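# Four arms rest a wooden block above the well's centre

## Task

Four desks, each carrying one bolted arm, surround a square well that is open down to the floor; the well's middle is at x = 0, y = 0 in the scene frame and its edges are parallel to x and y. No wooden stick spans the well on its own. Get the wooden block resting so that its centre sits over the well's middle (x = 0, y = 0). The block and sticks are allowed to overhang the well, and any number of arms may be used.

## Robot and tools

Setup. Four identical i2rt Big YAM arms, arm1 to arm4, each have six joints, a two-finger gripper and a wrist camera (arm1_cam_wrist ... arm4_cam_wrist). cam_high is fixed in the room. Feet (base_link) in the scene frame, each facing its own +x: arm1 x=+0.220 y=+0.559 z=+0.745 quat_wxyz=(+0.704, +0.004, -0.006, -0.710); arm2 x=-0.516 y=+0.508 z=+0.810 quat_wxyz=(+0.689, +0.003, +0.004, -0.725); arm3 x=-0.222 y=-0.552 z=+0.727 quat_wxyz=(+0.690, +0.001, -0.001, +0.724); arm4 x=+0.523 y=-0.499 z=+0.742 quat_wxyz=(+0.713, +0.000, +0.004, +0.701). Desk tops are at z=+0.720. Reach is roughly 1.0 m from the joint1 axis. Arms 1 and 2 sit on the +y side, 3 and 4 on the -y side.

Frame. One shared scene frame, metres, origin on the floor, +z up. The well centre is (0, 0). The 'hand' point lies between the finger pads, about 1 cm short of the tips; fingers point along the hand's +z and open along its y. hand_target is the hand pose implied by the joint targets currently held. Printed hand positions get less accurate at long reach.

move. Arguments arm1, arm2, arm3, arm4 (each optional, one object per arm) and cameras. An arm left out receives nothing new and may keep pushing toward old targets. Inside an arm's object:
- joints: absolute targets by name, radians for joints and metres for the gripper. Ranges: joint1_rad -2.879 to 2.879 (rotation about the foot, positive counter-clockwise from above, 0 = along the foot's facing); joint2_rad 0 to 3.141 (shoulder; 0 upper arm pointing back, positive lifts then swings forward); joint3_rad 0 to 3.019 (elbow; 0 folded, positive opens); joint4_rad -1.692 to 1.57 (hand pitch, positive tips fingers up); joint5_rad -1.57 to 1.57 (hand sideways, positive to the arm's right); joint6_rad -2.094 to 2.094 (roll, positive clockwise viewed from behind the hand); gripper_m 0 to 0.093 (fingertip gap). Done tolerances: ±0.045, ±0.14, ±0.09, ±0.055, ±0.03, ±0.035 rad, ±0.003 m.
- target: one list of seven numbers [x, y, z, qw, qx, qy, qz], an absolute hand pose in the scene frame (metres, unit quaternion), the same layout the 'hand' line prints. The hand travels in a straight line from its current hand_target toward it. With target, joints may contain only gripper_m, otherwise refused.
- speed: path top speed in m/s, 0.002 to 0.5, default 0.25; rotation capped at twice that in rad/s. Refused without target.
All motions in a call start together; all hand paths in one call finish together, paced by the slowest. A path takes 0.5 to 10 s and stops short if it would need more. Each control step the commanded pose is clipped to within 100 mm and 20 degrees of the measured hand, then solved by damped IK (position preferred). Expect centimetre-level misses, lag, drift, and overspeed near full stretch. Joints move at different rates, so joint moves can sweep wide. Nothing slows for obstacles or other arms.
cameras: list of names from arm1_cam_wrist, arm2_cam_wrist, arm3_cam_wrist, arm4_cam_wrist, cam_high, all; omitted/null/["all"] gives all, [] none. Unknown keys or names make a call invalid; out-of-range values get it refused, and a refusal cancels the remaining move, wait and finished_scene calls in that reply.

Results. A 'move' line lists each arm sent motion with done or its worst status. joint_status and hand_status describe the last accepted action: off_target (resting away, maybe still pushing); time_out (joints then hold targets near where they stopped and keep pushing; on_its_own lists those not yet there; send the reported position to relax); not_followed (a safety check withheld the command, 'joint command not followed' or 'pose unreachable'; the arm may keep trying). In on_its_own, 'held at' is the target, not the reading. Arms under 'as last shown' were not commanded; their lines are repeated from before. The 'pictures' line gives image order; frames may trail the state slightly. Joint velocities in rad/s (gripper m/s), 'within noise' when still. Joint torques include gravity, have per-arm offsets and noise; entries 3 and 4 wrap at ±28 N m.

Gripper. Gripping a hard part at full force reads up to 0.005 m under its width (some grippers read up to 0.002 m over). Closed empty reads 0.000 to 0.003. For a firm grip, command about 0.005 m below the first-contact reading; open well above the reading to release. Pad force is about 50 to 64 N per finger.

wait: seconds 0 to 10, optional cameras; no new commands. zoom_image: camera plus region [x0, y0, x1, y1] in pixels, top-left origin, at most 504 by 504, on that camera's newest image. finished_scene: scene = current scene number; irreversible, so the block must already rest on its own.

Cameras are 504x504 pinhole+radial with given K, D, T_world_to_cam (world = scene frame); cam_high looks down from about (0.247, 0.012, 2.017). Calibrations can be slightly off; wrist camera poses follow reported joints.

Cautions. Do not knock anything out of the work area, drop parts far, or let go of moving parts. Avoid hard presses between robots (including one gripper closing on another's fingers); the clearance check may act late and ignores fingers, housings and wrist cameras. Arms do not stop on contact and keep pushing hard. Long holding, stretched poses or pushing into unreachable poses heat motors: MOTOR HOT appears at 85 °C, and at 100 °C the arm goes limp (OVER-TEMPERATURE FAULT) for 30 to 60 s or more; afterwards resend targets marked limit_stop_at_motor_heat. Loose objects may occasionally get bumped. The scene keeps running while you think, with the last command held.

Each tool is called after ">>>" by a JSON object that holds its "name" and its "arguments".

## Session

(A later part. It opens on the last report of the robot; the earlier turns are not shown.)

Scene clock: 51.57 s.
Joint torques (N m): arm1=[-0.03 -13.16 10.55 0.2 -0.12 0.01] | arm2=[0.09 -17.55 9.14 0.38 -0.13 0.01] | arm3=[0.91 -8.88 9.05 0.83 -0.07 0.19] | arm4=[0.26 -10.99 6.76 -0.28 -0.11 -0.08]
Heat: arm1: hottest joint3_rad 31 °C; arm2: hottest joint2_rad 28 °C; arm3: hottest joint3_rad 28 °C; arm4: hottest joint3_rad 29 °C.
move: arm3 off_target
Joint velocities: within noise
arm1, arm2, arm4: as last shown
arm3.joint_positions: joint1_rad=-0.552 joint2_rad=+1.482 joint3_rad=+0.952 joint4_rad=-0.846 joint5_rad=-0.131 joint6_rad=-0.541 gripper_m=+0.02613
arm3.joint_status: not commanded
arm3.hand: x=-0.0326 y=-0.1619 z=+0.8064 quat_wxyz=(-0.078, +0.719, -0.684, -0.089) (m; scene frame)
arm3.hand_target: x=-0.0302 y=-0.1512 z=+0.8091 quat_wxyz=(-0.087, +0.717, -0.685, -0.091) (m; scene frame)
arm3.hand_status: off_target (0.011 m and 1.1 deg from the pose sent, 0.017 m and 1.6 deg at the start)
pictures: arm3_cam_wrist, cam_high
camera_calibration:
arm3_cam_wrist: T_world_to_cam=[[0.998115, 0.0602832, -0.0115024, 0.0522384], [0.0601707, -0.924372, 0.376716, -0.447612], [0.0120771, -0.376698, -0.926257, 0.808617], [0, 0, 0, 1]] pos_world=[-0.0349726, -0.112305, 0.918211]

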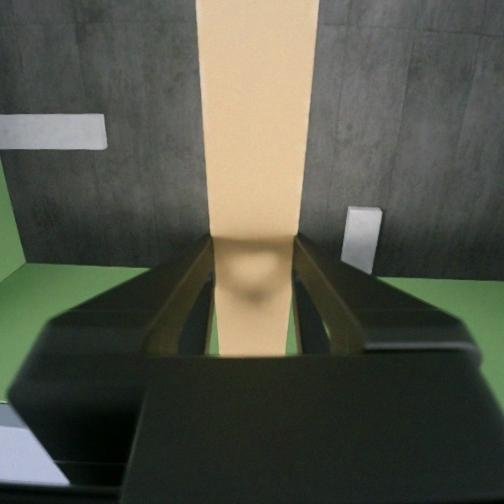

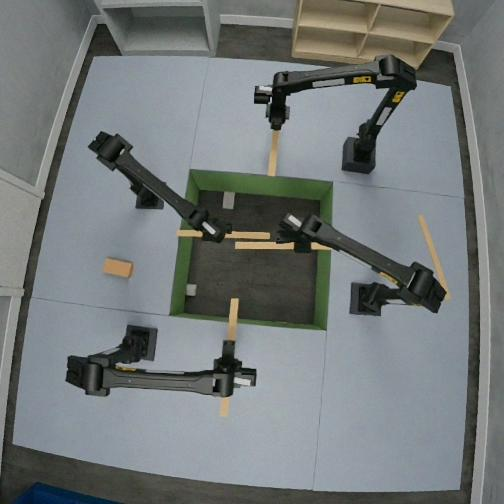

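>>> {"name": "move", "arguments": {"arm3": {"target":[-0.030,-0.158,0.795,-0.0872,0.7172,-0.6854,-0.0912],"speed":0.08}, "cameras": ["cam_high","arm3_cam_wrist"]}}

>>> {"name": "zoom_image", "arguments": {"camera": "cam_high", "region": [150, 190, 290, 290]}}

Scene clock: 52.87 s.
Joint torques (N m): arm1=[-0.03 -13.16 10.55 0.21 -0.12 0.02] | arm2=[0.85 -17.55 9.32 0.35 -0.15 -0.02] | arm3=[0.26 -8.94 7.69 0.88 -0.13 0.13] | arm4=[0.26 -10.81 6.82 -0.32 -0.11 -0.08]
Heat: arm1: hottest joint3_rad 31 °C; arm2: hottest joint2_rad 28 °C; arm3: hottest joint3_rad 28 °C; arm4: hottest joint3_rad 29 °C.
move: arm3 done
Joint velocities: within noise
arm1, arm2, arm4: as last shown
arm3.joint_positions: joint1_rad=-0.552 joint2_rad=+1.490 joint3_rad=+0.932 joint4_rad=-0.805 joint5_rad=-0.131 joint6_rad=-0.541 gripper_m=+0.02613
arm3.joint_status: not commanded
arm3.hand: x=-0.0324 y=-0.1616 z=+0.7974 quat_wxyz=(-0.084, +0.719, -0.684, -0.090) (m; scene frame)
arm3.hand_target: x=-0.0301 y=-0.1581 z=+0.7950 quat_wxyz=(-0.087, +0.717, -0.685, -0.091) (m; scene frame)
arm3.hand_status: done (0.005 m and 0.5 deg from the pose sent, 0.012 m and 1.1 deg at the start)
pictures: arm3_cam_wrist, cam_high
camera_calibration:
arm3_cam_wrist: T_world_to_cam=[[0.998184, 0.0600196, -0.00510918, 0.046835], [0.0577012, -0.928376, 0.367136, -0.437007], [0.0172921, -0.366765, -0.930153, 0.805257], [0, 0, 0, 1]] pos_world=[-0.0354587, -0.113178, 0.909693]

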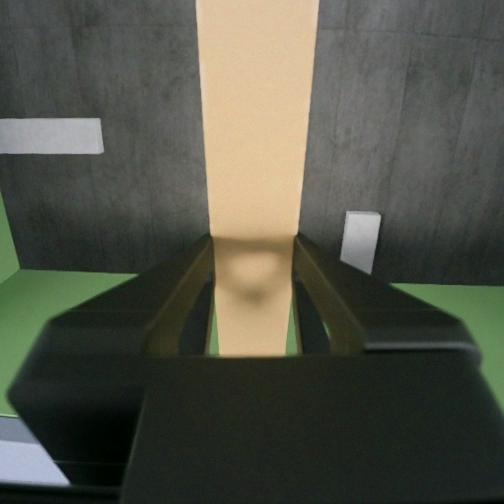

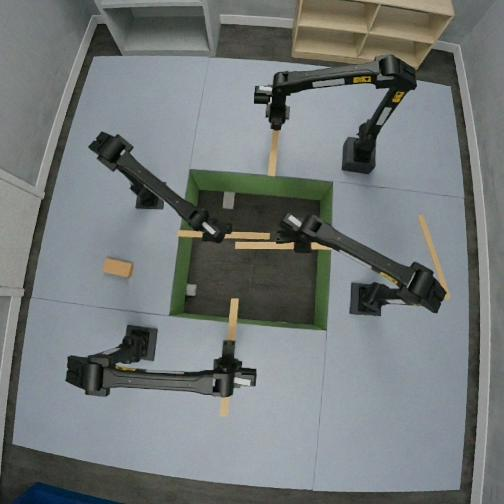

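Scaled by 3.600 from the camera's 504x504 image, which has a finer 720x720 frame.

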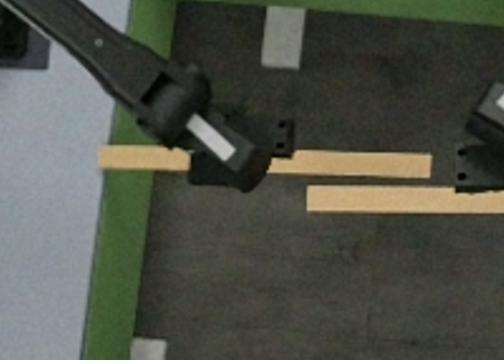

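>>> {"name": "move", "arguments": {"arm3": {"target":[-0.030,-0.175,0.793,-0.0872,0.7172,-0.6854,-0.0912],"speed":0.08}, "cameras": ["cam_high"]}}

>>> {"name": "zoom_image", "arguments": {"camera": "cam_high", "region": [150, 190, 290, 290]}}

Scene clock: 54.17 s.
Joint torques (N m): arm1=[-0.09 -13.1 10.55 0.2 -0.12 0.01] | arm2=[-0.03 -18.43 9.17 0.39 -0.1 -0.05] | arm3=[-0.26 -10.99 7.41 0.81 -0.25 -0.03] | arm4=[0.5 -11.05 6.79 -0.31 -0.11 -0.08]
Heat: arm1: hottest joint3_rad 31 °C; arm2: hottest joint2_rad 28 °C; arm3: hottest joint3_rad 28 °C; arm4: hottest joint3_rad 29 °C.
move: arm3 off_target
Joint velocities: within noise
arm1, arm2, arm4: as last shown
arm3.joint_positions: joint1_rad=-0.566 joint2_rad=+1.490 joint3_rad=+0.890 joint4_rad=-0.798 joint5_rad=-0.132 joint6_rad=-0.544 gripper_m=+0.02613
arm3.joint_status: not commanded
arm3.hand: x=-0.0355 y=-0.1789 z=+0.7825 quat_wxyz=(-0.068, +0.716, -0.690, -0.086) (m; scene frame)
arm3.hand_target: x=-0.0302 y=-0.1751 z=+0.7929 quat_wxyz=(-0.087, +0.717, -0.685, -0.091) (m; scene frame)
arm3.hand_status: off_target (0.012 m and 2.4 deg from the pose sent, 0.014 m and 0.5 deg at the start)
pictures: cam_high

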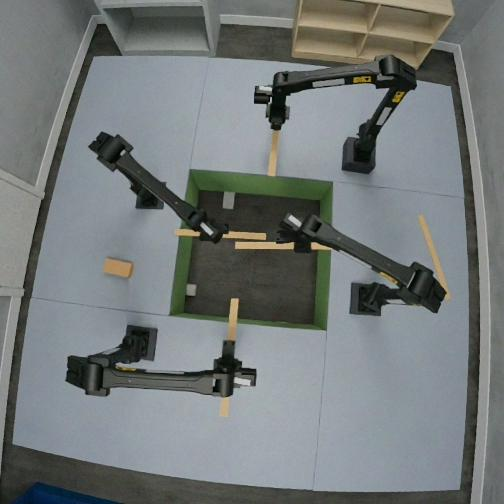

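Scaled by 3.600 from the camera's 504x504 image, which has a finer 720x720 frame.

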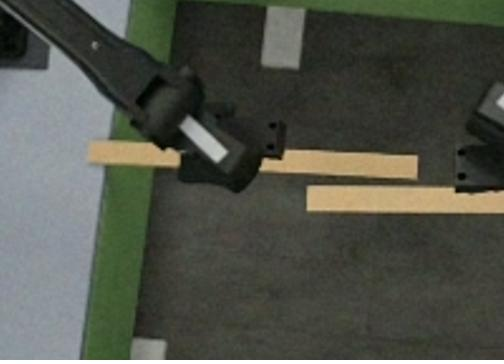

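>>> {"name": "zoom_image", "arguments": {"camera": "cam_high", "region": [180, 280, 290, 430]}}

>>> {"name": "zoom_image", "arguments": {"camera": "cam_high", "region": [210, 70, 350, 190]}}

Scaled by 3.360 from the camera's 504x504 image, which has a finer 720x720 frame.

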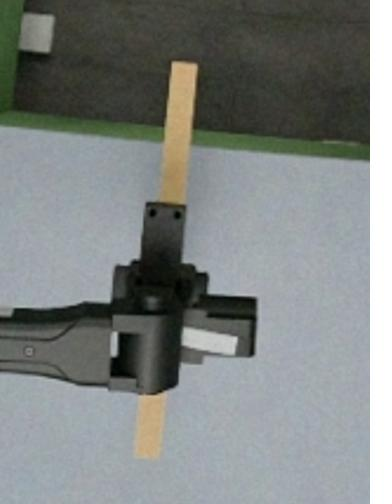

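Scaled by 3.600 from the camera's 504x504 image, which has a finer 720x720 frame.

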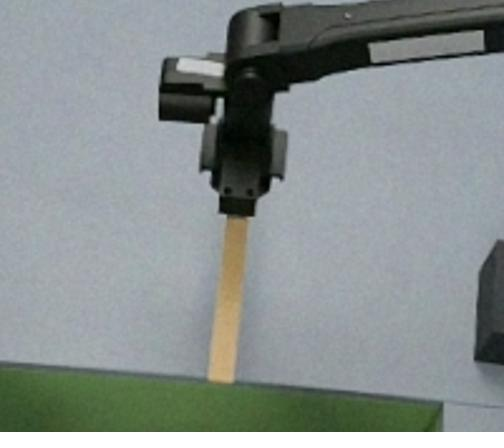

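>>> {"name": "move", "arguments": {"arm4": {"target":[0.33,-0.03,0.83,0,0.9930,0,-0.1185],"speed":0.1}, "cameras": ["cam_high"]}}

>>> {"name": "move", "arguments": {"arm4": {"target":[0.21,-0.022,0.803,0,0.9930,0,-0.1185],"speed":0.1}, "cameras": ["cam_high"]}}

>>> {"name": "zoom_image", "arguments": {"camera": "cam_high", "region": [150, 190, 330, 360]}}

Scene clock: 58.17 s.
Joint torques (N m): arm1=[-0.03 -13.16 10.55 0.2 -0.12 0.02] | arm2=[-0.03 -16.91 9.24 0.34 -0.07 -0.03] | arm3=[-0.32 -10.99 7.39 0.81 -0.25 -0.02] | arm4=[0.15 -10.99 6.37 0.7 -0.49 0.17]
Heat: arm1: hottest joint3_rad 32 °C; arm2: hottest joint2_rad 28 °C; arm3: hottest joint3_rad 28 °C; arm4: hottest joint3_rad 29 °C.
move: arm4 done
Joint velocities: within noise
arm1: as last shown
arm2.joint_positions: joint1_rad=+0.031 joint2_rad=+1.558 joint3_rad=+1.255 joint4_rad=-1.269 joint5_rad=-0.002 joint6_rad=-1.569 gripper_m=+0.02799
arm2.joint_status: not commanded
arm2.hand: x=-0.5246 y=+0.0579 z=+0.9537 quat_wxyz=(+0.000, -0.010, -1.000, -0.006) (m; scene frame)
arm2.hand_target: x=-0.5201 y=+0.0600 z=+0.9599 quat_wxyz=(+0.000, +0.000, -1.000, +0.000) (m; scene frame)
arm2.hand_status: not commanded
arm3.joint_positions: joint1_rad=-0.566 joint2_rad=+1.490 joint3_rad=+0.890 joint4_rad=-0.797 joint5_rad=-0.132 joint6_rad=-0.544 gripper_m=+0.02613
arm3.joint_status: not commanded
arm3.hand: x=-0.0355 y=-0.1788 z=+0.7825 quat_wxyz=(-0.068, +0.716, -0.690, -0.086) (m; scene frame)
arm3.hand_target: x=-0.0301 y=-0.1751 z=+0.7930 quat_wxyz=(-0.087, +0.717, -0.685, -0.091) (m; scene frame)
arm3.hand_status: not commanded
arm4.joint_positions: joint1_rad=+0.332 joint2_rad=+1.693 joint3_rad=+1.264 joint4_rad=-1.063 joint5_rad=-0.215 joint6_rad=-1.256 gripper_m=+0.02702
arm4.joint_status: not commanded
arm4.hand: x=+0.3334 y=-0.0324 z=+0.8363 quat_wxyz=(-0.001, +0.993, +0.004, -0.117) (m; scene frame)
arm4.hand_target: x=+0.3300 y=-0.0301 z=+0.8301 quat_wxyz=(+0.000, +0.993, +0.000, -0.119) (m; scene frame)
arm4.hand_status: done (0.008 m and 0.6 deg from the pose sent, 0.231 m and 13.6 deg at the start)
pictures: cam_high

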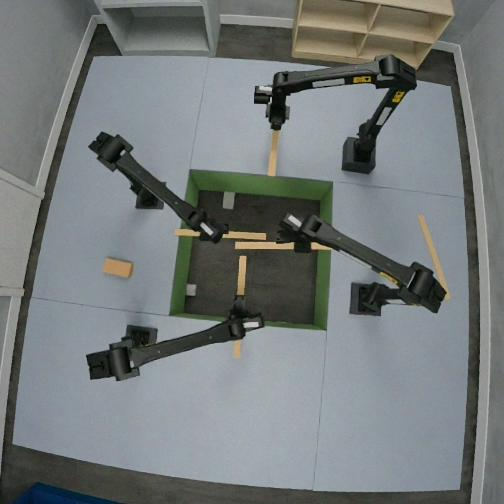

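Scene clock: 60.17 s.
Joint torques (N m): arm1=[-0.09 -13.16 10.56 0.21 -0.12 0.02] | arm2=[1.03 -17.61 9.26 0.47 -0.1 -0.05] | arm3=[-0.32 -10.93 7.39 0.83 -0.25 -0.03] | arm4=[0.03 -12.63 9.03 0.69 -0.24 0.2]
Heat: arm1: hottest joint3_rad 32 °C; arm2: hottest joint2_rad 28 °C; arm3: hottest joint3_rad 28 °C; arm4: hottest joint3_rad 29 °C.
move: arm4 off_target
Joint velocities: within noise
arm1.joint_positions: joint1_rad=-0.477 joint2_rad=+1.496 joint3_rad=+1.279 joint4_rad=-1.404 joint5_rad=-0.002 joint6_rad=-0.561 gripper_m=+0.02605
arm1.joint_status: not commanded
arm1.hand: x=+0.0200 y=+0.1866 z=+0.9260 quat_wxyz=(-0.001, -0.680, -0.733, -0.028) (m; scene frame)
arm1.hand_target: x=+0.0151 y=+0.1771 z=+0.9421 quat_wxyz=(-0.006, -0.684, -0.729, -0.011) (m; scene frame)
arm1.hand_status: not commanded
arm2, arm3: as last shown
arm4.joint_positions: joint1_rad=+0.539 joint2_rad=+1.845 joint3_rad=+1.367 joint4_rad=-1.003 joint5_rad=-0.200 joint6_rad=-1.049 gripper_m=+0.02702
arm4.joint_status: not commanded
arm4.hand: x=+0.2195 y=-0.0383 z=+0.7983 quat_wxyz=(+0.014, +0.994, +0.004, -0.112) (m; scene frame)
arm4.hand_target: x=+0.2104 y=-0.0225 z=+0.8034 quat_wxyz=(+0.000, +0.993, +0.000, -0.119) (m; scene frame)
arm4.hand_status: off_target (0.019 m and 1.9 deg from the pose sent, 0.128 m and 0.6 deg at the start)
pictures: cam_high

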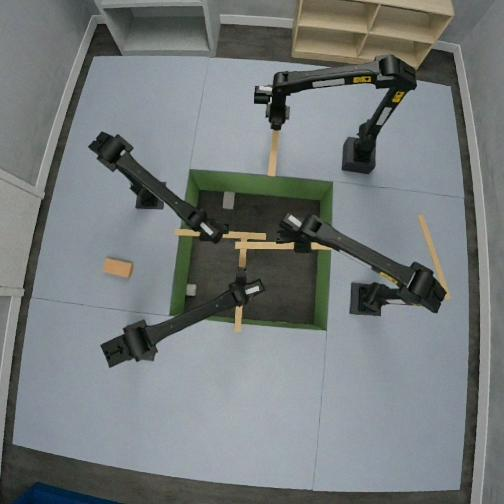

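Scaled by 2.800 from the camera's 504x504 image, which has a finer 720x720 frame.

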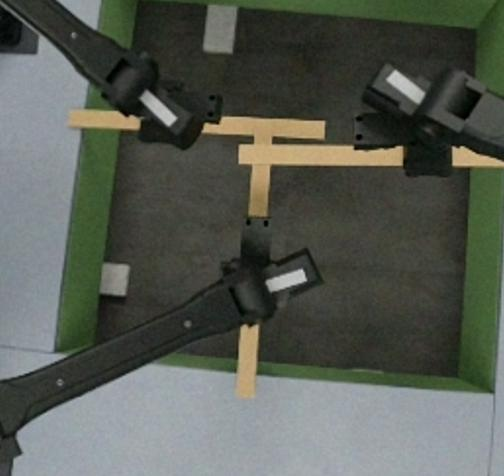

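>>> {"name": "zoom_image", "arguments": {"camera": "cam_high", "region": [215, 215, 275, 275]}}

>>> {"name": "zoom_image", "arguments": {"camera": "cam_high", "region": [210, 290, 270, 350]}}

Scaled by 8.400 from the camera's 504x504 image, which has a finer 720x720 frame.

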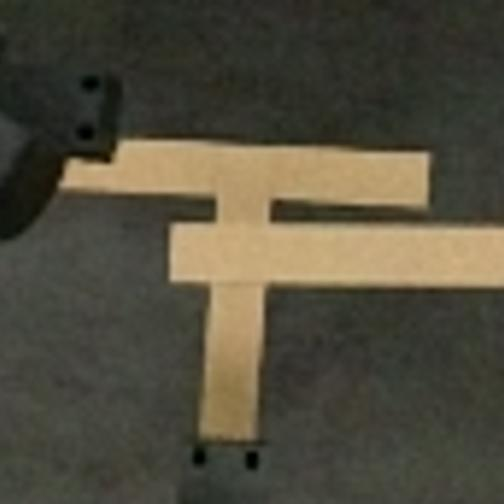

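Scaled by 8.400 from the camera's 504x504 image, which has a finer 720x720 frame.

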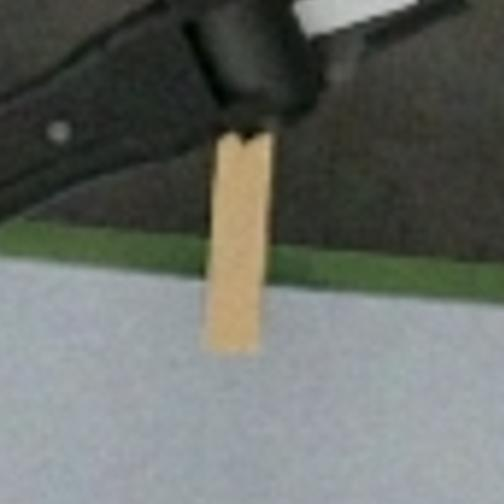

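>>> {"name": "move", "arguments": {"arm4": {"target":[0.199,-0.001,0.801,0,0.9930,0,-0.1185],"speed":0.08}, "cameras": ["cam_high"]}}

>>> {"name": "zoom_image", "arguments": {"camera": "cam_high", "region": [215, 215, 275, 275]}}

>>> {"name": "zoom_image", "arguments": {"camera": "cam_high", "region": [210, 290, 270, 350]}}

Scene clock: 61.90 s.
Joint torques (N m): arm1=[-0.09 -13.16 10.55 0.21 -0.12 0.02] | arm2=[0.26 -17.61 9.28 0.35 -0.11 -0.02] | arm3=[-0.32 -10.99 7.39 0.81 -0.25 -0.02] | arm4=[-0.03 -13.39 9.17 -0.1 -0.23 0.17]
Heat: arm1: hottest joint3_rad 32 °C; arm2: hottest joint2_rad 28 °C; arm3: hottest joint3_rad 28 °C; arm4: hottest joint3_rad 29 °C.
move: arm4 off_target
Joint velocities: within noise
arm1, arm2, arm3: as last shown
arm4.joint_positions: joint1_rad=+0.539 joint2_rad=+1.902 joint3_rad=+1.449 joint4_rad=-1.005 joint5_rad=-0.200 joint6_rad=-1.048 gripper_m=+0.02702
arm4.joint_status: not commanded
arm4.hand: x=+0.2048 y=-0.0127 z=+0.7973 quat_wxyz=(+0.004, +0.993, +0.005, -0.117) (m; scene frame)
arm4.hand_target: x=+0.1993 y=-0.0013 z=+0.8012 quat_wxyz=(+0.000, +0.993, +0.000, -0.119) (m; scene frame)
arm4.hand_status: off_target (0.014 m and 0.8 deg from the pose sent, 0.043 m and 1.9 deg at the start)
pictures: cam_high

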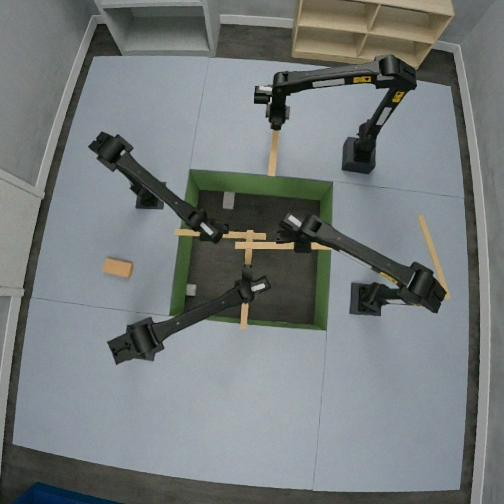

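Scaled by 8.400 from the camera's 504x504 image, which has a finer 720x720 frame.

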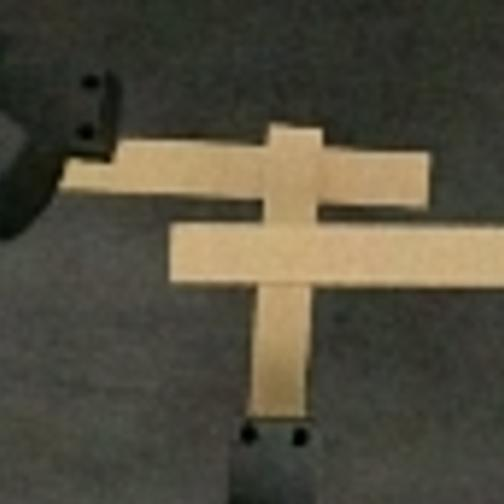

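Scaled by 8.400 from the camera's 504x504 image, which has a finer 720x720 frame.

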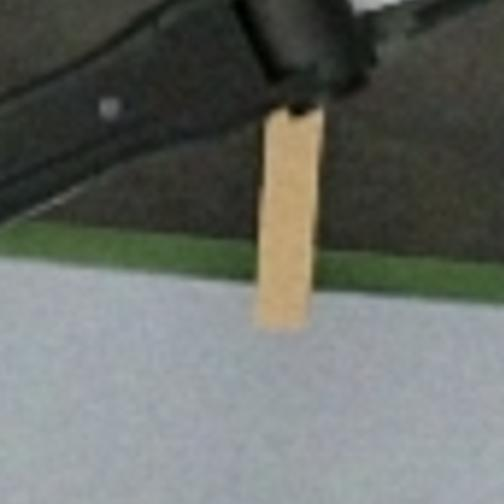

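>>> {"name": "move", "arguments": {"arm1": {"target":[0.03,0.212,0.818,0.0954,0.7007,0.7007,-0.0954],"speed":0.08}, "cameras": ["cam_high","arm1_cam_wrist"]}}

>>> {"name": "zoom_image", "arguments": {"camera": "cam_high", "region": [215, 205, 275, 265]}}

>>> {"name": "zoom_image", "arguments": {"camera": "cam_high", "region": [290, 210, 350, 270]}}

Scene clock: 65.17 s.
Joint torques (N m): arm1=[-0.85 -11.22 6.79 1.35 -0.21 0.01] | arm2=[0.21 -16.73 9.21 0.34 -0.15 0.01] | arm3=[-0.32 -10.87 7.41 0.8 -0.25 -0.03] | arm4=[0.09 -13.39 9.21 -0.09 -0.24 0.18]
Heat: arm1: hottest joint3_rad 32 °C; arm2: hottest joint2_rad 28 °C; arm3: hottest joint3_rad 28 °C; arm4: hottest joint3_rad 30 °C.
move: arm1 done
Joint velocities: within noise
arm1.joint_positions: joint1_rad=-0.534 joint2_rad=+1.380 joint3_rad=+0.821 joint4_rad=-0.795 joint5_rad=-0.126 joint6_rad=-0.550 gripper_m=+0.02605
arm1.joint_status: not commanded
arm1.hand: x=+0.0335 y=+0.2113 z=+0.8147 quat_wxyz=(-0.092, -0.695, -0.708, +0.086) (m; scene frame)
arm1.hand_target: x=+0.0300 y=+0.2120 z=+0.8180 quat_wxyz=(-0.095, -0.701, -0.701, +0.095) (m; scene frame)
arm1.hand_status: done (0.005 m and 1.6 deg from the pose sent, 0.111 m and 18.4 deg at the start)
arm2, arm3, arm4: as last shown
arm4.hand: x=+0.2049 y=-0.0128 z=+0.7973 quat_wxyz=(+0.004, +0.993, +0.005, -0.117) (m; scene frame)
arm4.hand_target: x=+0.1993 y=-0.0014 z=+0.8011 quat_wxyz=(+0.000, +0.993, +0.000, -0.119) (m; scene frame)
pictures: arm1_cam_wrist, cam_high
camera_calibration:
arm1_cam_wrist: T_world_to_cam=[[-0.999525, -0.0279005, -0.0130624, 0.0506354], [-0.0307271, 0.933388, 0.357551, -0.484258], [0.00221646, 0.357783, -0.933802, 0.813087], [0, 0, 0, 1]] pos_world=[0.0339294, 0.162504, 0.933071]

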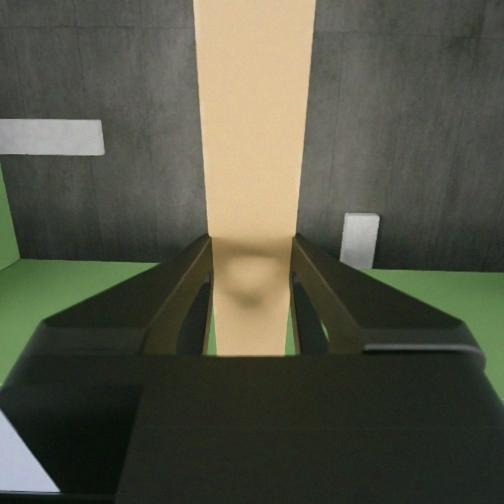

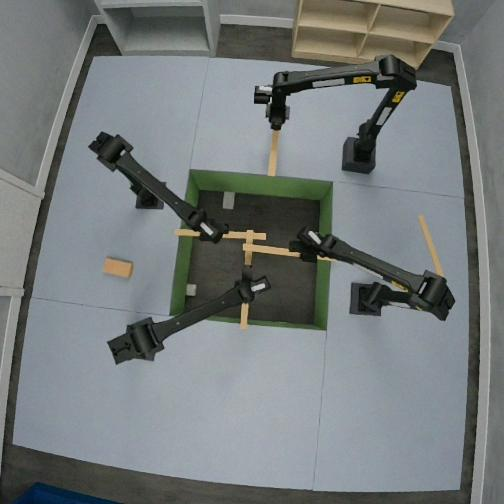

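Scaled by 8.400 from the camera's 504x504 image, which has a finer 720x720 frame.

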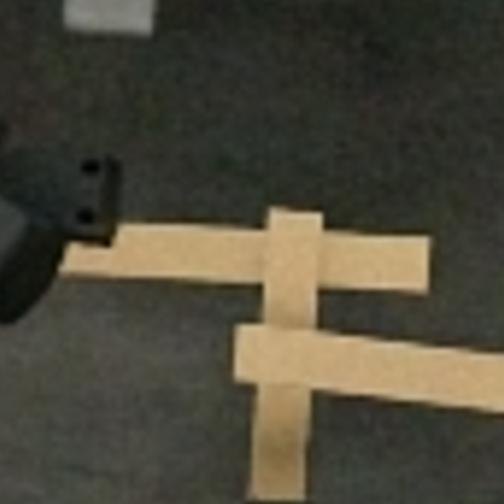

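Scaled by 8.400 from the camera's 504x504 image, which has a finer 720x720 frame.

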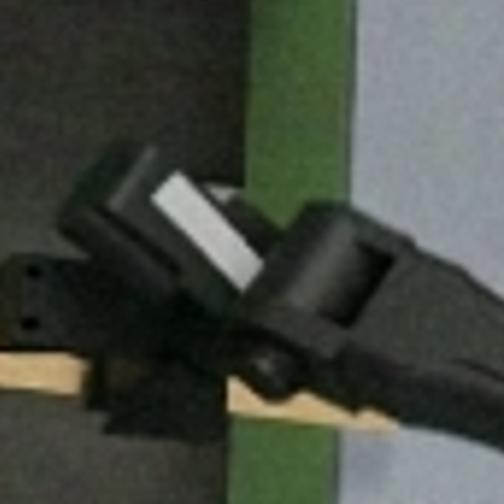

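>>> {"name": "zoom_image", "arguments": {"camera": "arm1_cam_wrist", "region": [0, 340, 120, 504]}}

>>> {"name": "zoom_image", "arguments": {"camera": "arm1_cam_wrist", "region": [400, 200, 504, 420]}}

Scaled by 3.073 from the camera's 504x504 image, which has a finer 720x720 frame.

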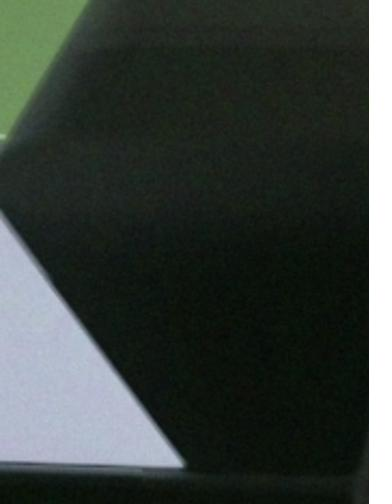

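Scaled by 2.291 from the camera's 504x504 image, which has a finer 720x720 frame.

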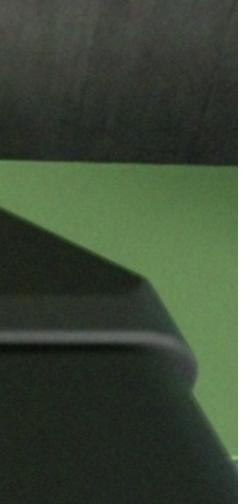

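>>> {"name": "move", "arguments": {"arm1": {"target":[0.029,0.2115,0.793,0.0823,0.7023,0.7023,-0.0823],"speed":0.06}, "arm3": {"target":[-0.028,-0.171,0.805,-0.0985,0.7159,-0.6841,-0.1031],"speed":0.06}, "cameras": ["cam_high"]}}

>>> {"name": "zoom_image", "arguments": {"camera": "cam_high", "region": [215, 205, 275, 265]}}

>>> {"name": "zoom_image", "arguments": {"camera": "cam_high", "region": [160, 190, 220, 250]}}

Scene clock: 68.97 s.
Joint torques (N m): arm1=[-0.32 -9.52 6.68 1.4 -0.08 0.02] | arm2=[0.5 -17.49 9.1 0.34 -0.16 -0.03] | arm3=[-0.44 -10.81 8.18 0.76 -0.26 -0.03] | arm4=[-0.15 -13.33 9.2 -0.05 -0.24 0.17]
Heat: arm1: hottest joint3_rad 31 °C; arm2: hottest joint2_rad 28 °C; arm3: hottest joint3_rad 28 °C; arm4: hottest joint3_rad 30 °C.
move: arm1 done; arm3 off_target
Joint velocities: within noise
arm1.joint_positions: joint1_rad=-0.534 joint2_rad=+1.417 joint3_rad=+0.810 joint4_rad=-0.755 joint5_rad=-0.108 joint6_rad=-0.548 gripper_m=+0.02605
arm1.joint_status: not commanded
arm1.hand: x=+0.0301 y=+0.2110 z=+0.7982 quat_wxyz=(-0.083, -0.697, -0.707, +0.084) (m; scene frame)
arm1.hand_target: x=+0.0290 y=+0.2115 z=+0.7932 quat_wxyz=(-0.082, -0.702, -0.702, +0.082) (m; scene frame)
arm1.hand_status: done (0.005 m and 0.8 deg from the pose sent, 0.022 m and 1.6 deg at the start)
arm2, arm4: as last shown
arm3.joint_positions: joint1_rad=-0.573 joint2_rad=+1.467 joint3_rad=+0.890 joint4_rad=-0.797 joint5_rad=-0.151 joint6_rad=-0.547 gripper_m=+0.02613
arm3.joint_status: not commanded
arm3.hand: x=-0.0351 y=-0.1771 z=+0.7919 quat_wxyz=(-0.077, +0.715, -0.688, -0.097) (m; scene frame)
arm3.hand_target: x=-0.0281 y=-0.1712 z=+0.8051 quat_wxyz=(-0.098, +0.716, -0.684, -0.103) (m; scene frame)
arm3.hand_status: off_target (0.016 m and 2.6 deg from the pose sent, 0.025 m and 4.1 deg at the start)
pictures: cam_high

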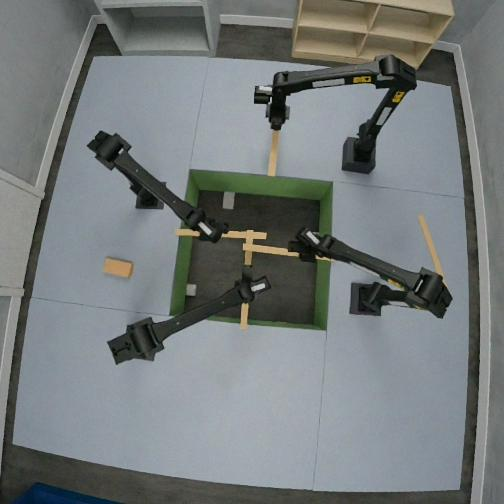

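Scaled by 8.400 from the camera's 504x504 image, which has a finer 720x720 frame.

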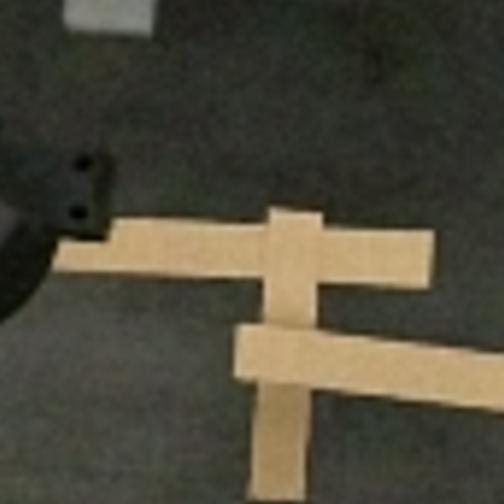

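Scaled by 8.400 from the camera's 504x504 image, which has a finer 720x720 frame.

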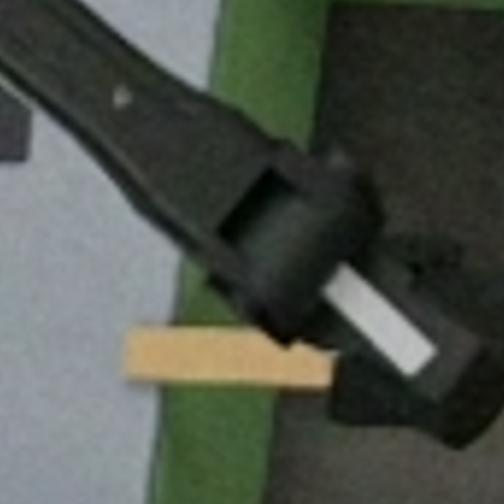

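>>> {"name": "move", "arguments": {"arm1": {"target":[0.029,0.2115,0.785,0.0823,0.7023,0.7023,-0.0823],"speed":0.06}, "arm2": {"target":[-0.335,0.038,0.810,0.0985,-0.0147,0.995,0.0015],"speed":0.08}, "cameras": ["cam_high"]}}

>>> {"name": "zoom_image", "arguments": {"camera": "cam_high", "region": [215, 185, 275, 245]}}

Scene clock: 73.33 s.
Joint torques (N m): arm1=[-0.32 -9.41 6.45 1.4 -0.09 0.02] | arm2=[-0.15 -16.15 8.77 1.32 -0.43 0.2] | arm3=[-0.38 -10.7 8.17 0.77 -0.26 -0.03] | arm4=[-0.09 -13.27 9.21 -0.05 -0.23 0.17]
Heat: arm1: hottest joint3_rad 31 °C; arm2: hottest joint2_rad 28 °C; arm3: hottest joint3_rad 28 °C; arm4: hottest joint3_rad 30 °C.
move: arm1 done; arm2 off_target
Joint velocities: within noise
arm1.joint_positions: joint1_rad=-0.534 joint2_rad=+1.430 joint3_rad=+0.802 joint4_rad=-0.730 joint5_rad=-0.108 joint6_rad=-0.548 gripper_m=+0.02605
arm1.joint_status: not commanded
arm1.hand: x=+0.0294 y=+0.2098 z=+0.7920 quat_wxyz=(-0.083, -0.697, -0.707, +0.086) (m; scene frame)
arm1.hand_target: x=+0.0290 y=+0.2116 z=+0.7851 quat_wxyz=(-0.082, -0.702, -0.702, +0.082) (m; scene frame)
arm1.hand_status: done (0.007 m and 0.9 deg from the pose sent, 0.013 m and 0.8 deg at the start)
arm2.joint_positions: joint1_rad=+0.345 joint2_rad=+1.796 joint3_rad=+1.169 joint4_rad=-0.870 joint5_rad=-0.185 joint6_rad=-1.303 gripper_m=+0.02798
arm2.joint_status: not commanded
arm2.hand: x=-0.3404 y=+0.0393 z=+0.8215 quat_wxyz=(-0.098, +0.017, -0.995, +0.004) (m; scene frame)
arm2.hand_target: x=-0.3353 y=+0.0383 z=+0.8102 quat_wxyz=(-0.098, +0.015, -0.995, -0.002) (m; scene frame)
arm2.hand_status: off_target (0.013 m and 0.7 deg from the pose sent, 0.239 m and 11.7 deg at the start)
arm3, arm4: as last shown
arm3.hand_target: x=-0.0281 y=-0.1712 z=+0.8051 quat_wxyz=(-0.099, +0.716, -0.684, -0.103) (m; scene frame)
pictures: cam_high

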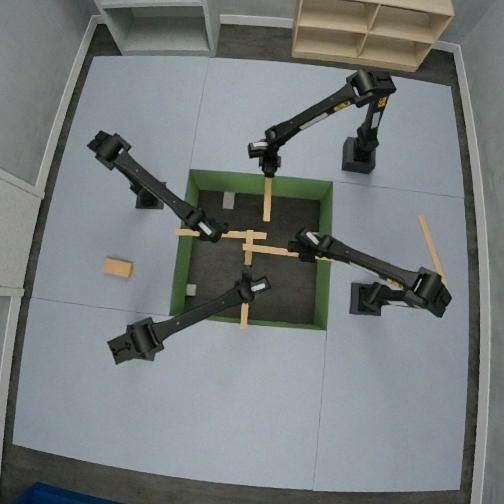

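Scaled by 8.400 from the camera's 504x504 image, which has a finer 720x720 frame.

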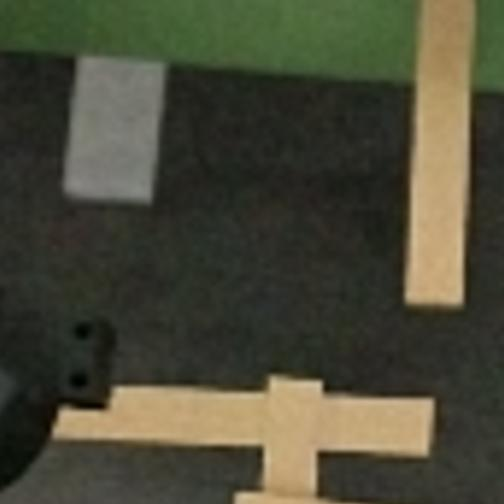

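>>> {"name": "move", "arguments": {"arm1": {"target":[0.022,0.2115,0.784,0.0823,0.7023,0.7023,-0.0823],"speed":0.06}, "arm2": {"target":[-0.330,0.019,0.793,0.0985,-0.0147,0.995,0.0015],"speed":0.08}, "cameras": ["cam_high"]}}

>>> {"name": "zoom_image", "arguments": {"camera": "cam_high", "region": [215, 205, 275, 265]}}

Scene clock: 75.17 s.
Joint torques (N m): arm1=[-0.79 -9.47 7.01 1.39 -0.2 -0.16] | arm2=[0.21 -17.38 11.06 1.05 -0.39 0.14] | arm3=[-0.38 -10.81 8.18 0.77 -0.26 -0.02] | arm4=[-0.26 -13.27 9.18 -0.05 -0.23 0.17]
Heat: arm1: hottest joint3_rad 31 °C; arm2: hottest joint2_rad 28 °C; arm3: hottest joint3_rad 28 °C; arm4: hottest joint3_rad 30 °C.
move: arm1 done; arm2 off_target
Joint velocities: within noise
arm1.joint_positions: joint1_rad=-0.545 joint2_rad=+1.441 joint3_rad=+0.802 joint4_rad=-0.730 joint5_rad=-0.108 joint6_rad=-0.548 gripper_m=+0.02605
arm1.joint_status: not commanded
arm1.hand: x=+0.0263 y=+0.2126 z=+0.7876 quat_wxyz=(-0.082, -0.701, -0.703, +0.081) (m; scene frame)
arm1.hand_target: x=+0.0220 y=+0.2116 z=+0.7841 quat_wxyz=(-0.082, -0.702, -0.702, +0.082) (m; scene frame)
arm1.hand_status: done (0.006 m and 0.2 deg from the pose sent, 0.011 m and 0.9 deg at the start)
arm2.joint_positions: joint1_rad=+0.345 joint2_rad=+1.865 joint3_rad=+1.191 joint4_rad=-0.854 joint5_rad=-0.186 joint6_rad=-1.303 gripper_m=+0.02798
arm2.joint_status: not commanded
arm2.hand: x=-0.3387 y=+0.0340 z=+0.7955 quat_wxyz=(-0.094, +0.015, -0.995, -0.010) (m; scene frame)
arm2.hand_target: x=-0.3303 y=+0.0196 z=+0.7932 quat_wxyz=(-0.099, +0.015, -0.995, -0.001) (m; scene frame)
arm2.hand_status: off_target (0.017 m and 1.1 deg from the pose sent, 0.037 m and 0.7 deg at the start)
arm3, arm4: as last shown
arm3.hand_target: x=-0.0281 y=-0.1712 z=+0.8051 quat_wxyz=(-0.098, +0.716, -0.684, -0.103) (m; scene frame)
pictures: cam_high

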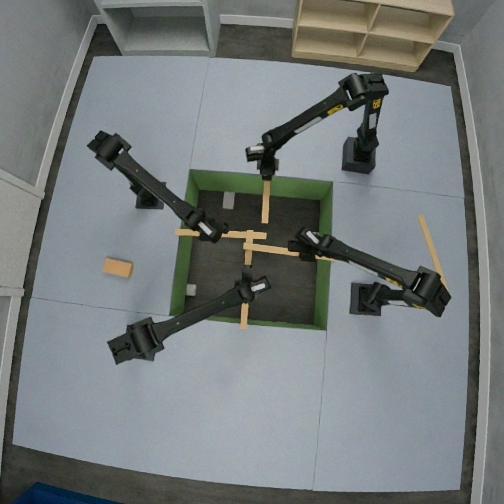

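Scaled by 8.400 from the camera's 504x504 image, which has a finer 720x720 frame.

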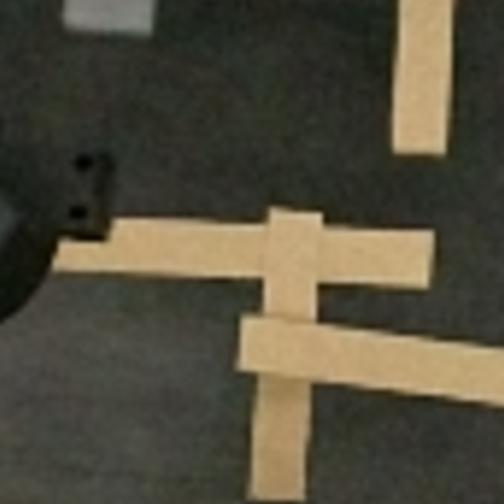

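>>> {"name": "move", "arguments": {"arm2": {"target":[-0.330,0.006,0.801,0.0985,-0.0147,0.995,0.0015],"speed":0.08}, "cameras": ["cam_high"]}}

>>> {"name": "zoom_image", "arguments": {"camera": "cam_high", "region": [215, 205, 275, 265]}}

Scene clock: 76.50 s.
Joint torques (N m): arm1=[-0.79 -9.47 7.01 1.4 -0.2 -0.16] | arm2=[-0.03 -17.44 11.36 0.08 -0.42 0.07] | arm3=[-0.44 -10.75 8.17 0.76 -0.26 -0.02] | arm4=[-0.09 -13.33 9.17 -0.1 -0.23 0.18]
Heat: arm1: hottest joint3_rad 31 °C; arm2: hottest joint2_rad 28 °C; arm3: hottest joint3_rad 28 °C; arm4: hottest joint3_rad 31 °C.
move: arm2 off_target
Joint velocities: within noise
arm1, arm3, arm4: as last shown
arm2.joint_positions: joint1_rad=+0.345 joint2_rad=+1.874 joint3_rad=+1.238 joint4_rad=-0.866 joint5_rad=-0.186 joint6_rad=-1.303 gripper_m=+0.02798
arm2.joint_status: not commanded
arm2.hand: x=-0.3333 y=+0.0166 z=+0.8055 quat_wxyz=(-0.098, +0.016, -0.995, +0.002) (m; scene frame)
arm2.hand_target: x=-0.3302 y=+0.0063 z=+0.8011 quat_wxyz=(-0.099, +0.015, -0.995, -0.001) (m; scene frame)
arm2.hand_status: off_target (0.012 m and 0.4 deg from the pose sent, 0.030 m and 1.1 deg at the start)
pictures: cam_high

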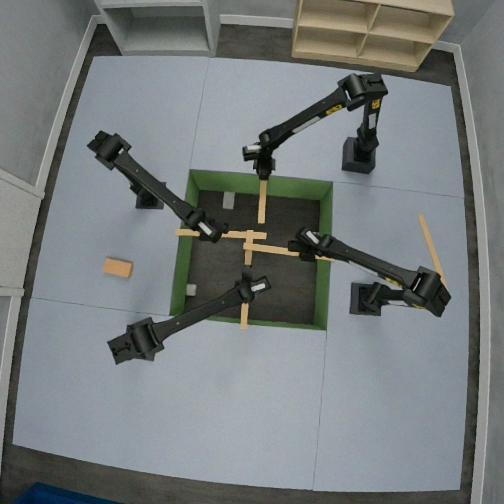

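Scaled by 8.400 from the camera's 504x504 image, which has a finer 720x720 frame.

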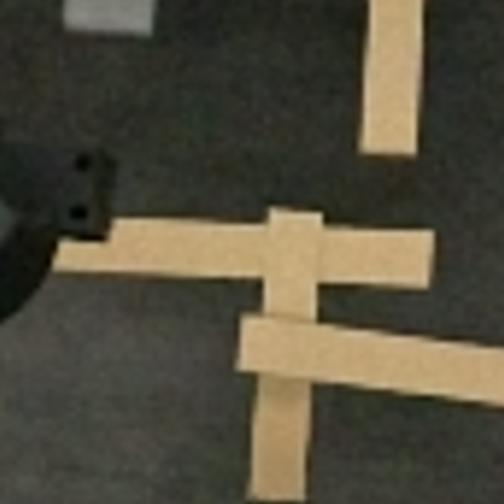

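>>> {"name": "move", "arguments": {"arm2": {"target":[-0.315,0.008,0.796,0.0985,-0.0147,0.995,0.0015],"speed":0.06}, "cameras": ["cam_high"]}}

>>> {"name": "zoom_image", "arguments": {"camera": "cam_high", "region": [215, 205, 275, 265]}}

Scene clock: 78.17 s.
Joint torques (N m): arm1=[-0.73 -9.41 7.01 1.4 -0.19 -0.16] | arm2=[-0.21 -16.62 11.37 0.65 -0.31 0.18] | arm3=[-0.38 -10.75 8.16 0.75 -0.26 -0.02] | arm4=[-0.15 -13.39 9.2 -0.09 -0.23 0.16]
Heat: arm1: hottest joint3_rad 31 °C; arm2: hottest joint2_rad 28 °C; arm3: hottest joint3_rad 28 °C; arm4: hottest joint3_rad 31 °C.
move: arm2 off_target
Joint velocities: within noise
arm1, arm3, arm4: as last shown
arm2.joint_positions: joint1_rad=+0.365 joint2_rad=+1.886 joint3_rad=+1.242 joint4_rad=-0.866 joint5_rad=-0.186 joint6_rad=-1.283 gripper_m=+0.02798
arm2.joint_status: not commanded
arm2.hand: x=-0.3237 y=+0.0201 z=+0.8007 quat_wxyz=(-0.097, +0.016, -0.995, -0.004) (m; scene frame)
arm2.hand_target: x=-0.3152 y=+0.0085 z=+0.7962 quat_wxyz=(-0.099, +0.015, -0.995, -0.001) (m; scene frame)
arm2.hand_status: off_target (0.016 m and 0.4 deg from the pose sent, 0.022 m and 0.4 deg at the start)
pictures: cam_high

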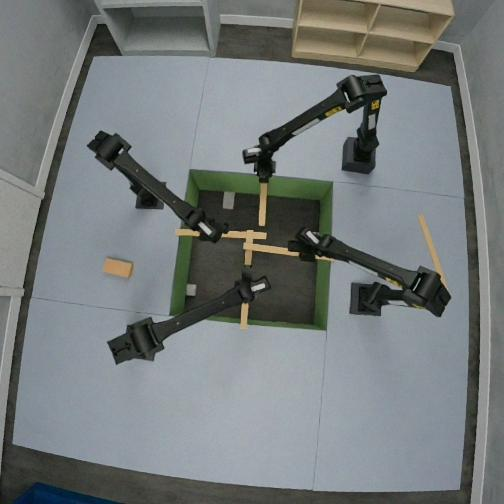

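Scaled by 8.400 from the camera's 504x504 image, which has a finer 720x720 frame.

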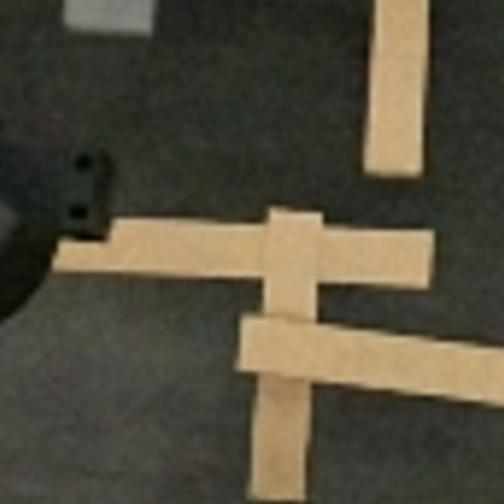

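>>> {"name": "move", "arguments": {"arm2": {"target":[-0.313,0.010,0.773,0.0985,-0.0147,0.995,0.0015],"speed":0.06}, "cameras": ["cam_high"]}}

Scene clock: 79.53 s.
Joint torques (N m): arm1=[-0.73 -9.47 6.99 1.42 -0.19 -0.17] | arm2=[0.21 -17.38 9.59 0.94 -0.35 0.13] | arm3=[-0.38 -10.75 8.17 0.76 -0.26 -0.02] | arm4=[-0.09 -13.39 9.22 -0.06 -0.22 0.17]
Heat: arm1: hottest joint3_rad 31 °C; arm2: hottest joint2_rad 28 °C; arm3: hottest joint3_rad 28 °C; arm4: hottest joint3_rad 31 °C.
move: arm2 off_target
Joint velocities: within noise
arm1, arm3, arm4: as last shown
arm2.joint_positions: joint1_rad=+0.367 joint2_rad=+1.923 joint3_rad=+1.242 joint4_rad=-0.822 joint5_rad=-0.186 joint6_rad=-1.278 gripper_m=+0.02798
arm2.joint_status: not commanded
arm2.hand: x=-0.3211 y=+0.0154 z=+0.7828 quat_wxyz=(-0.098, +0.015, -0.995, -0.001) (m; scene frame)
arm2.hand_target: x=-0.3132 y=+0.0104 z=+0.7732 quat_wxyz=(-0.099, +0.015, -0.995, -0.001) (m; scene frame)
arm2.hand_status: off_target (0.014 m and 0.1 deg from the pose sent, 0.031 m and 0.4 deg at the start)
pictures: cam_high

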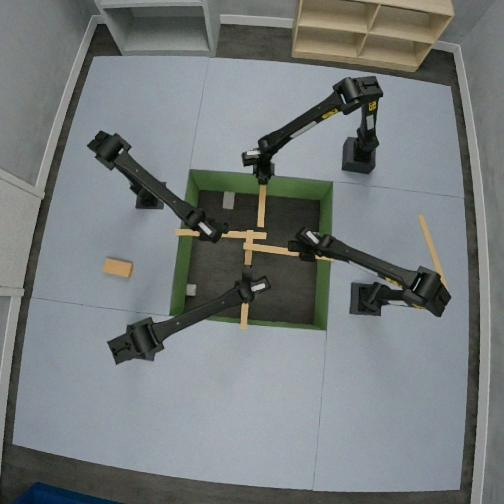

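>>> {"name": "move", "arguments": {"arm2": {"target":[-0.26,0.011,0.778,0.0985,-0.0147,0.995,0.0015],"speed":0.05}, "cameras": ["cam_high"]}}

>>> {"name": "zoom_image", "arguments": {"camera": "cam_high", "region": [215, 205, 275, 265]}}

Scene clock: 81.43 s.
Joint torques (N m): arm1=[-0.79 -9.47 6.99 1.4 -0.19 -0.17] | arm2=[0.73 -18.14 11.45 0.57 -0.19 0.2] | arm3=[-0.38 -10.75 8.17 0.76 -0.26 -0.02] | arm4=[-0.15 -13.39 9.18 -0.08 -0.23 0.18]
Heat: arm1: hottest joint3_rad 31 °C; arm2: hottest joint2_rad 28 °C; arm3: hottest joint3_rad 28 °C; arm4: hottest joint3_rad 31 °C.
move: arm2 off_target
Joint velocities: within noise
arm1, arm3: as last shown
arm2.joint_positions: joint1_rad=+0.463 joint2_rad=+1.946 joint3_rad=+1.284 joint4_rad=-0.822 joint5_rad=-0.181 joint6_rad=-1.185 gripper_m=+0.02798
arm2.joint_status: not commanded
arm2.hand: x=-0.2687 y=+0.0206 z=+0.7839 quat_wxyz=(-0.099, +0.017, -0.995, +0.000) (m; scene frame)
arm2.hand_target: x=-0.2602 y=+0.0116 z=+0.7781 quat_wxyz=(-0.099, +0.015, -0.995, -0.001) (m; scene frame)
arm2.hand_status: off_target (0.014 m and 0.3 deg from the pose sent, 0.061 m and 0.1 deg at the start)
arm3.hand_target: x=-0.0280 y=-0.1712 z=+0.8051 quat_wxyz=(-0.099, +0.716, -0.684, -0.103) (m; scene frame)
arm4.joint_positions: joint1_rad=+0.539 joint2_rad=+1.902 joint3_rad=+1.449 joint4_rad=-1.005 joint5_rad=-0.200 joint6_rad=-1.048 gripper_m=+0.02702
arm4.joint_status: not commanded
arm4.hand: x=+0.2049 y=-0.0128 z=+0.7973 quat_wxyz=(+0.004, +0.993, +0.005, -0.117) (m; scene frame)
arm4.hand_target: x=+0.1993 y=-0.0014 z=+0.8011 quat_wxyz=(+0.000, +0.993, +0.000, -0.119) (m; scene frame)
arm4.hand_status: not commanded
pictures: cam_high

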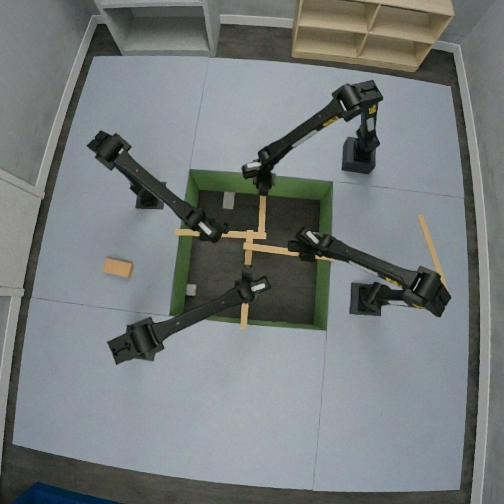

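Scaled by 8.400 from the camera's 504x504 image, which has a finer 720x720 frame.

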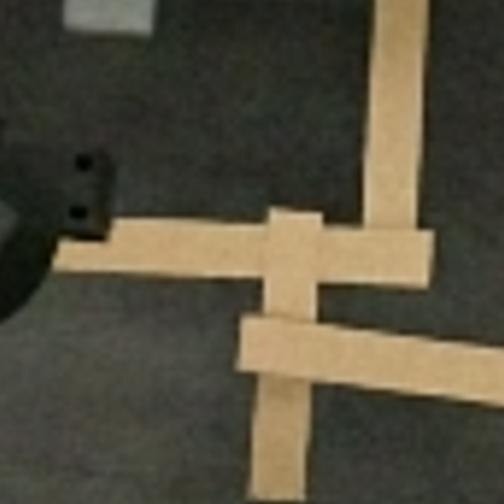

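>>> {"name": "move", "arguments": {"arm2": {"target":[-0.228,0.008,0.789,0.0985,-0.0147,0.995,0.0015],"speed":0.05}, "cameras": ["cam_high"]}}

>>> {"name": "zoom_image", "arguments": {"camera": "cam_high", "region": [215, 205, 275, 265]}}

Scene clock: 82.93 s.
Joint torques (N m): arm1=[-0.79 -9.47 7.01 1.42 -0.19 -0.17] | arm2=[0.44 -19.08 11.84 0.31 -0.23 0.23] | arm3=[-0.32 -10.75 8.18 0.77 -0.25 -0.01] | arm4=[-0.09 -13.33 9.17 -0.05 -0.24 0.18]
Heat: arm1: hottest joint3_rad 31 °C; arm2: hottest joint2_rad 28 °C; arm3: hottest joint3_rad 28 °C; arm4: hottest joint3_rad 31 °C.
move: arm2 off_target
Joint velocities: within noise
arm1, arm4: as last shown
arm2.joint_positions: joint1_rad=+0.512 joint2_rad=+1.963 joint3_rad=+1.344 joint4_rad=-0.855 joint5_rad=-0.176 joint6_rad=-1.137 gripper_m=+0.02798
arm2.joint_status: not commanded
arm2.hand: x=-0.2378 y=+0.0169 z=+0.7936 quat_wxyz=(-0.099, +0.017, -0.995, +0.000) (m; scene frame)
arm2.hand_target: x=-0.2282 y=+0.0085 z=+0.7890 quat_wxyz=(-0.099, +0.015, -0.995, -0.001) (m; scene frame)
arm2.hand_status: off_target (0.014 m and 0.4 deg from the pose sent, 0.043 m and 0.3 deg at the start)
arm3.joint_positions: joint1_rad=-0.573 joint2_rad=+1.467 joint3_rad=+0.890 joint4_rad=-0.797 joint5_rad=-0.151 joint6_rad=-0.548 gripper_m=+0.02613
arm3.joint_status: not commanded
arm3.hand: x=-0.0352 y=-0.1771 z=+0.7919 quat_wxyz=(-0.077, +0.715, -0.688, -0.098) (m; scene frame)
arm3.hand_target: x=-0.0281 y=-0.1712 z=+0.8051 quat_wxyz=(-0.098, +0.716, -0.684, -0.103) (m; scene frame)
arm3.hand_status: not commanded
pictures: cam_high

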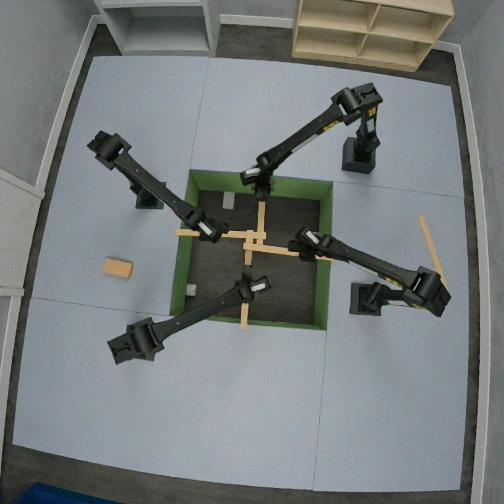

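Scaled by 8.400 from the camera's 504x504 image, which has a finer 720x720 frame.

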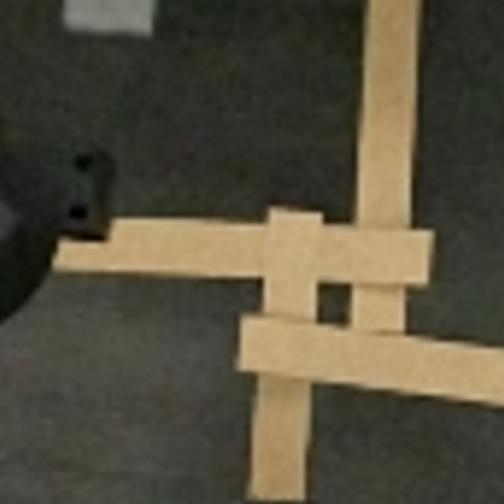

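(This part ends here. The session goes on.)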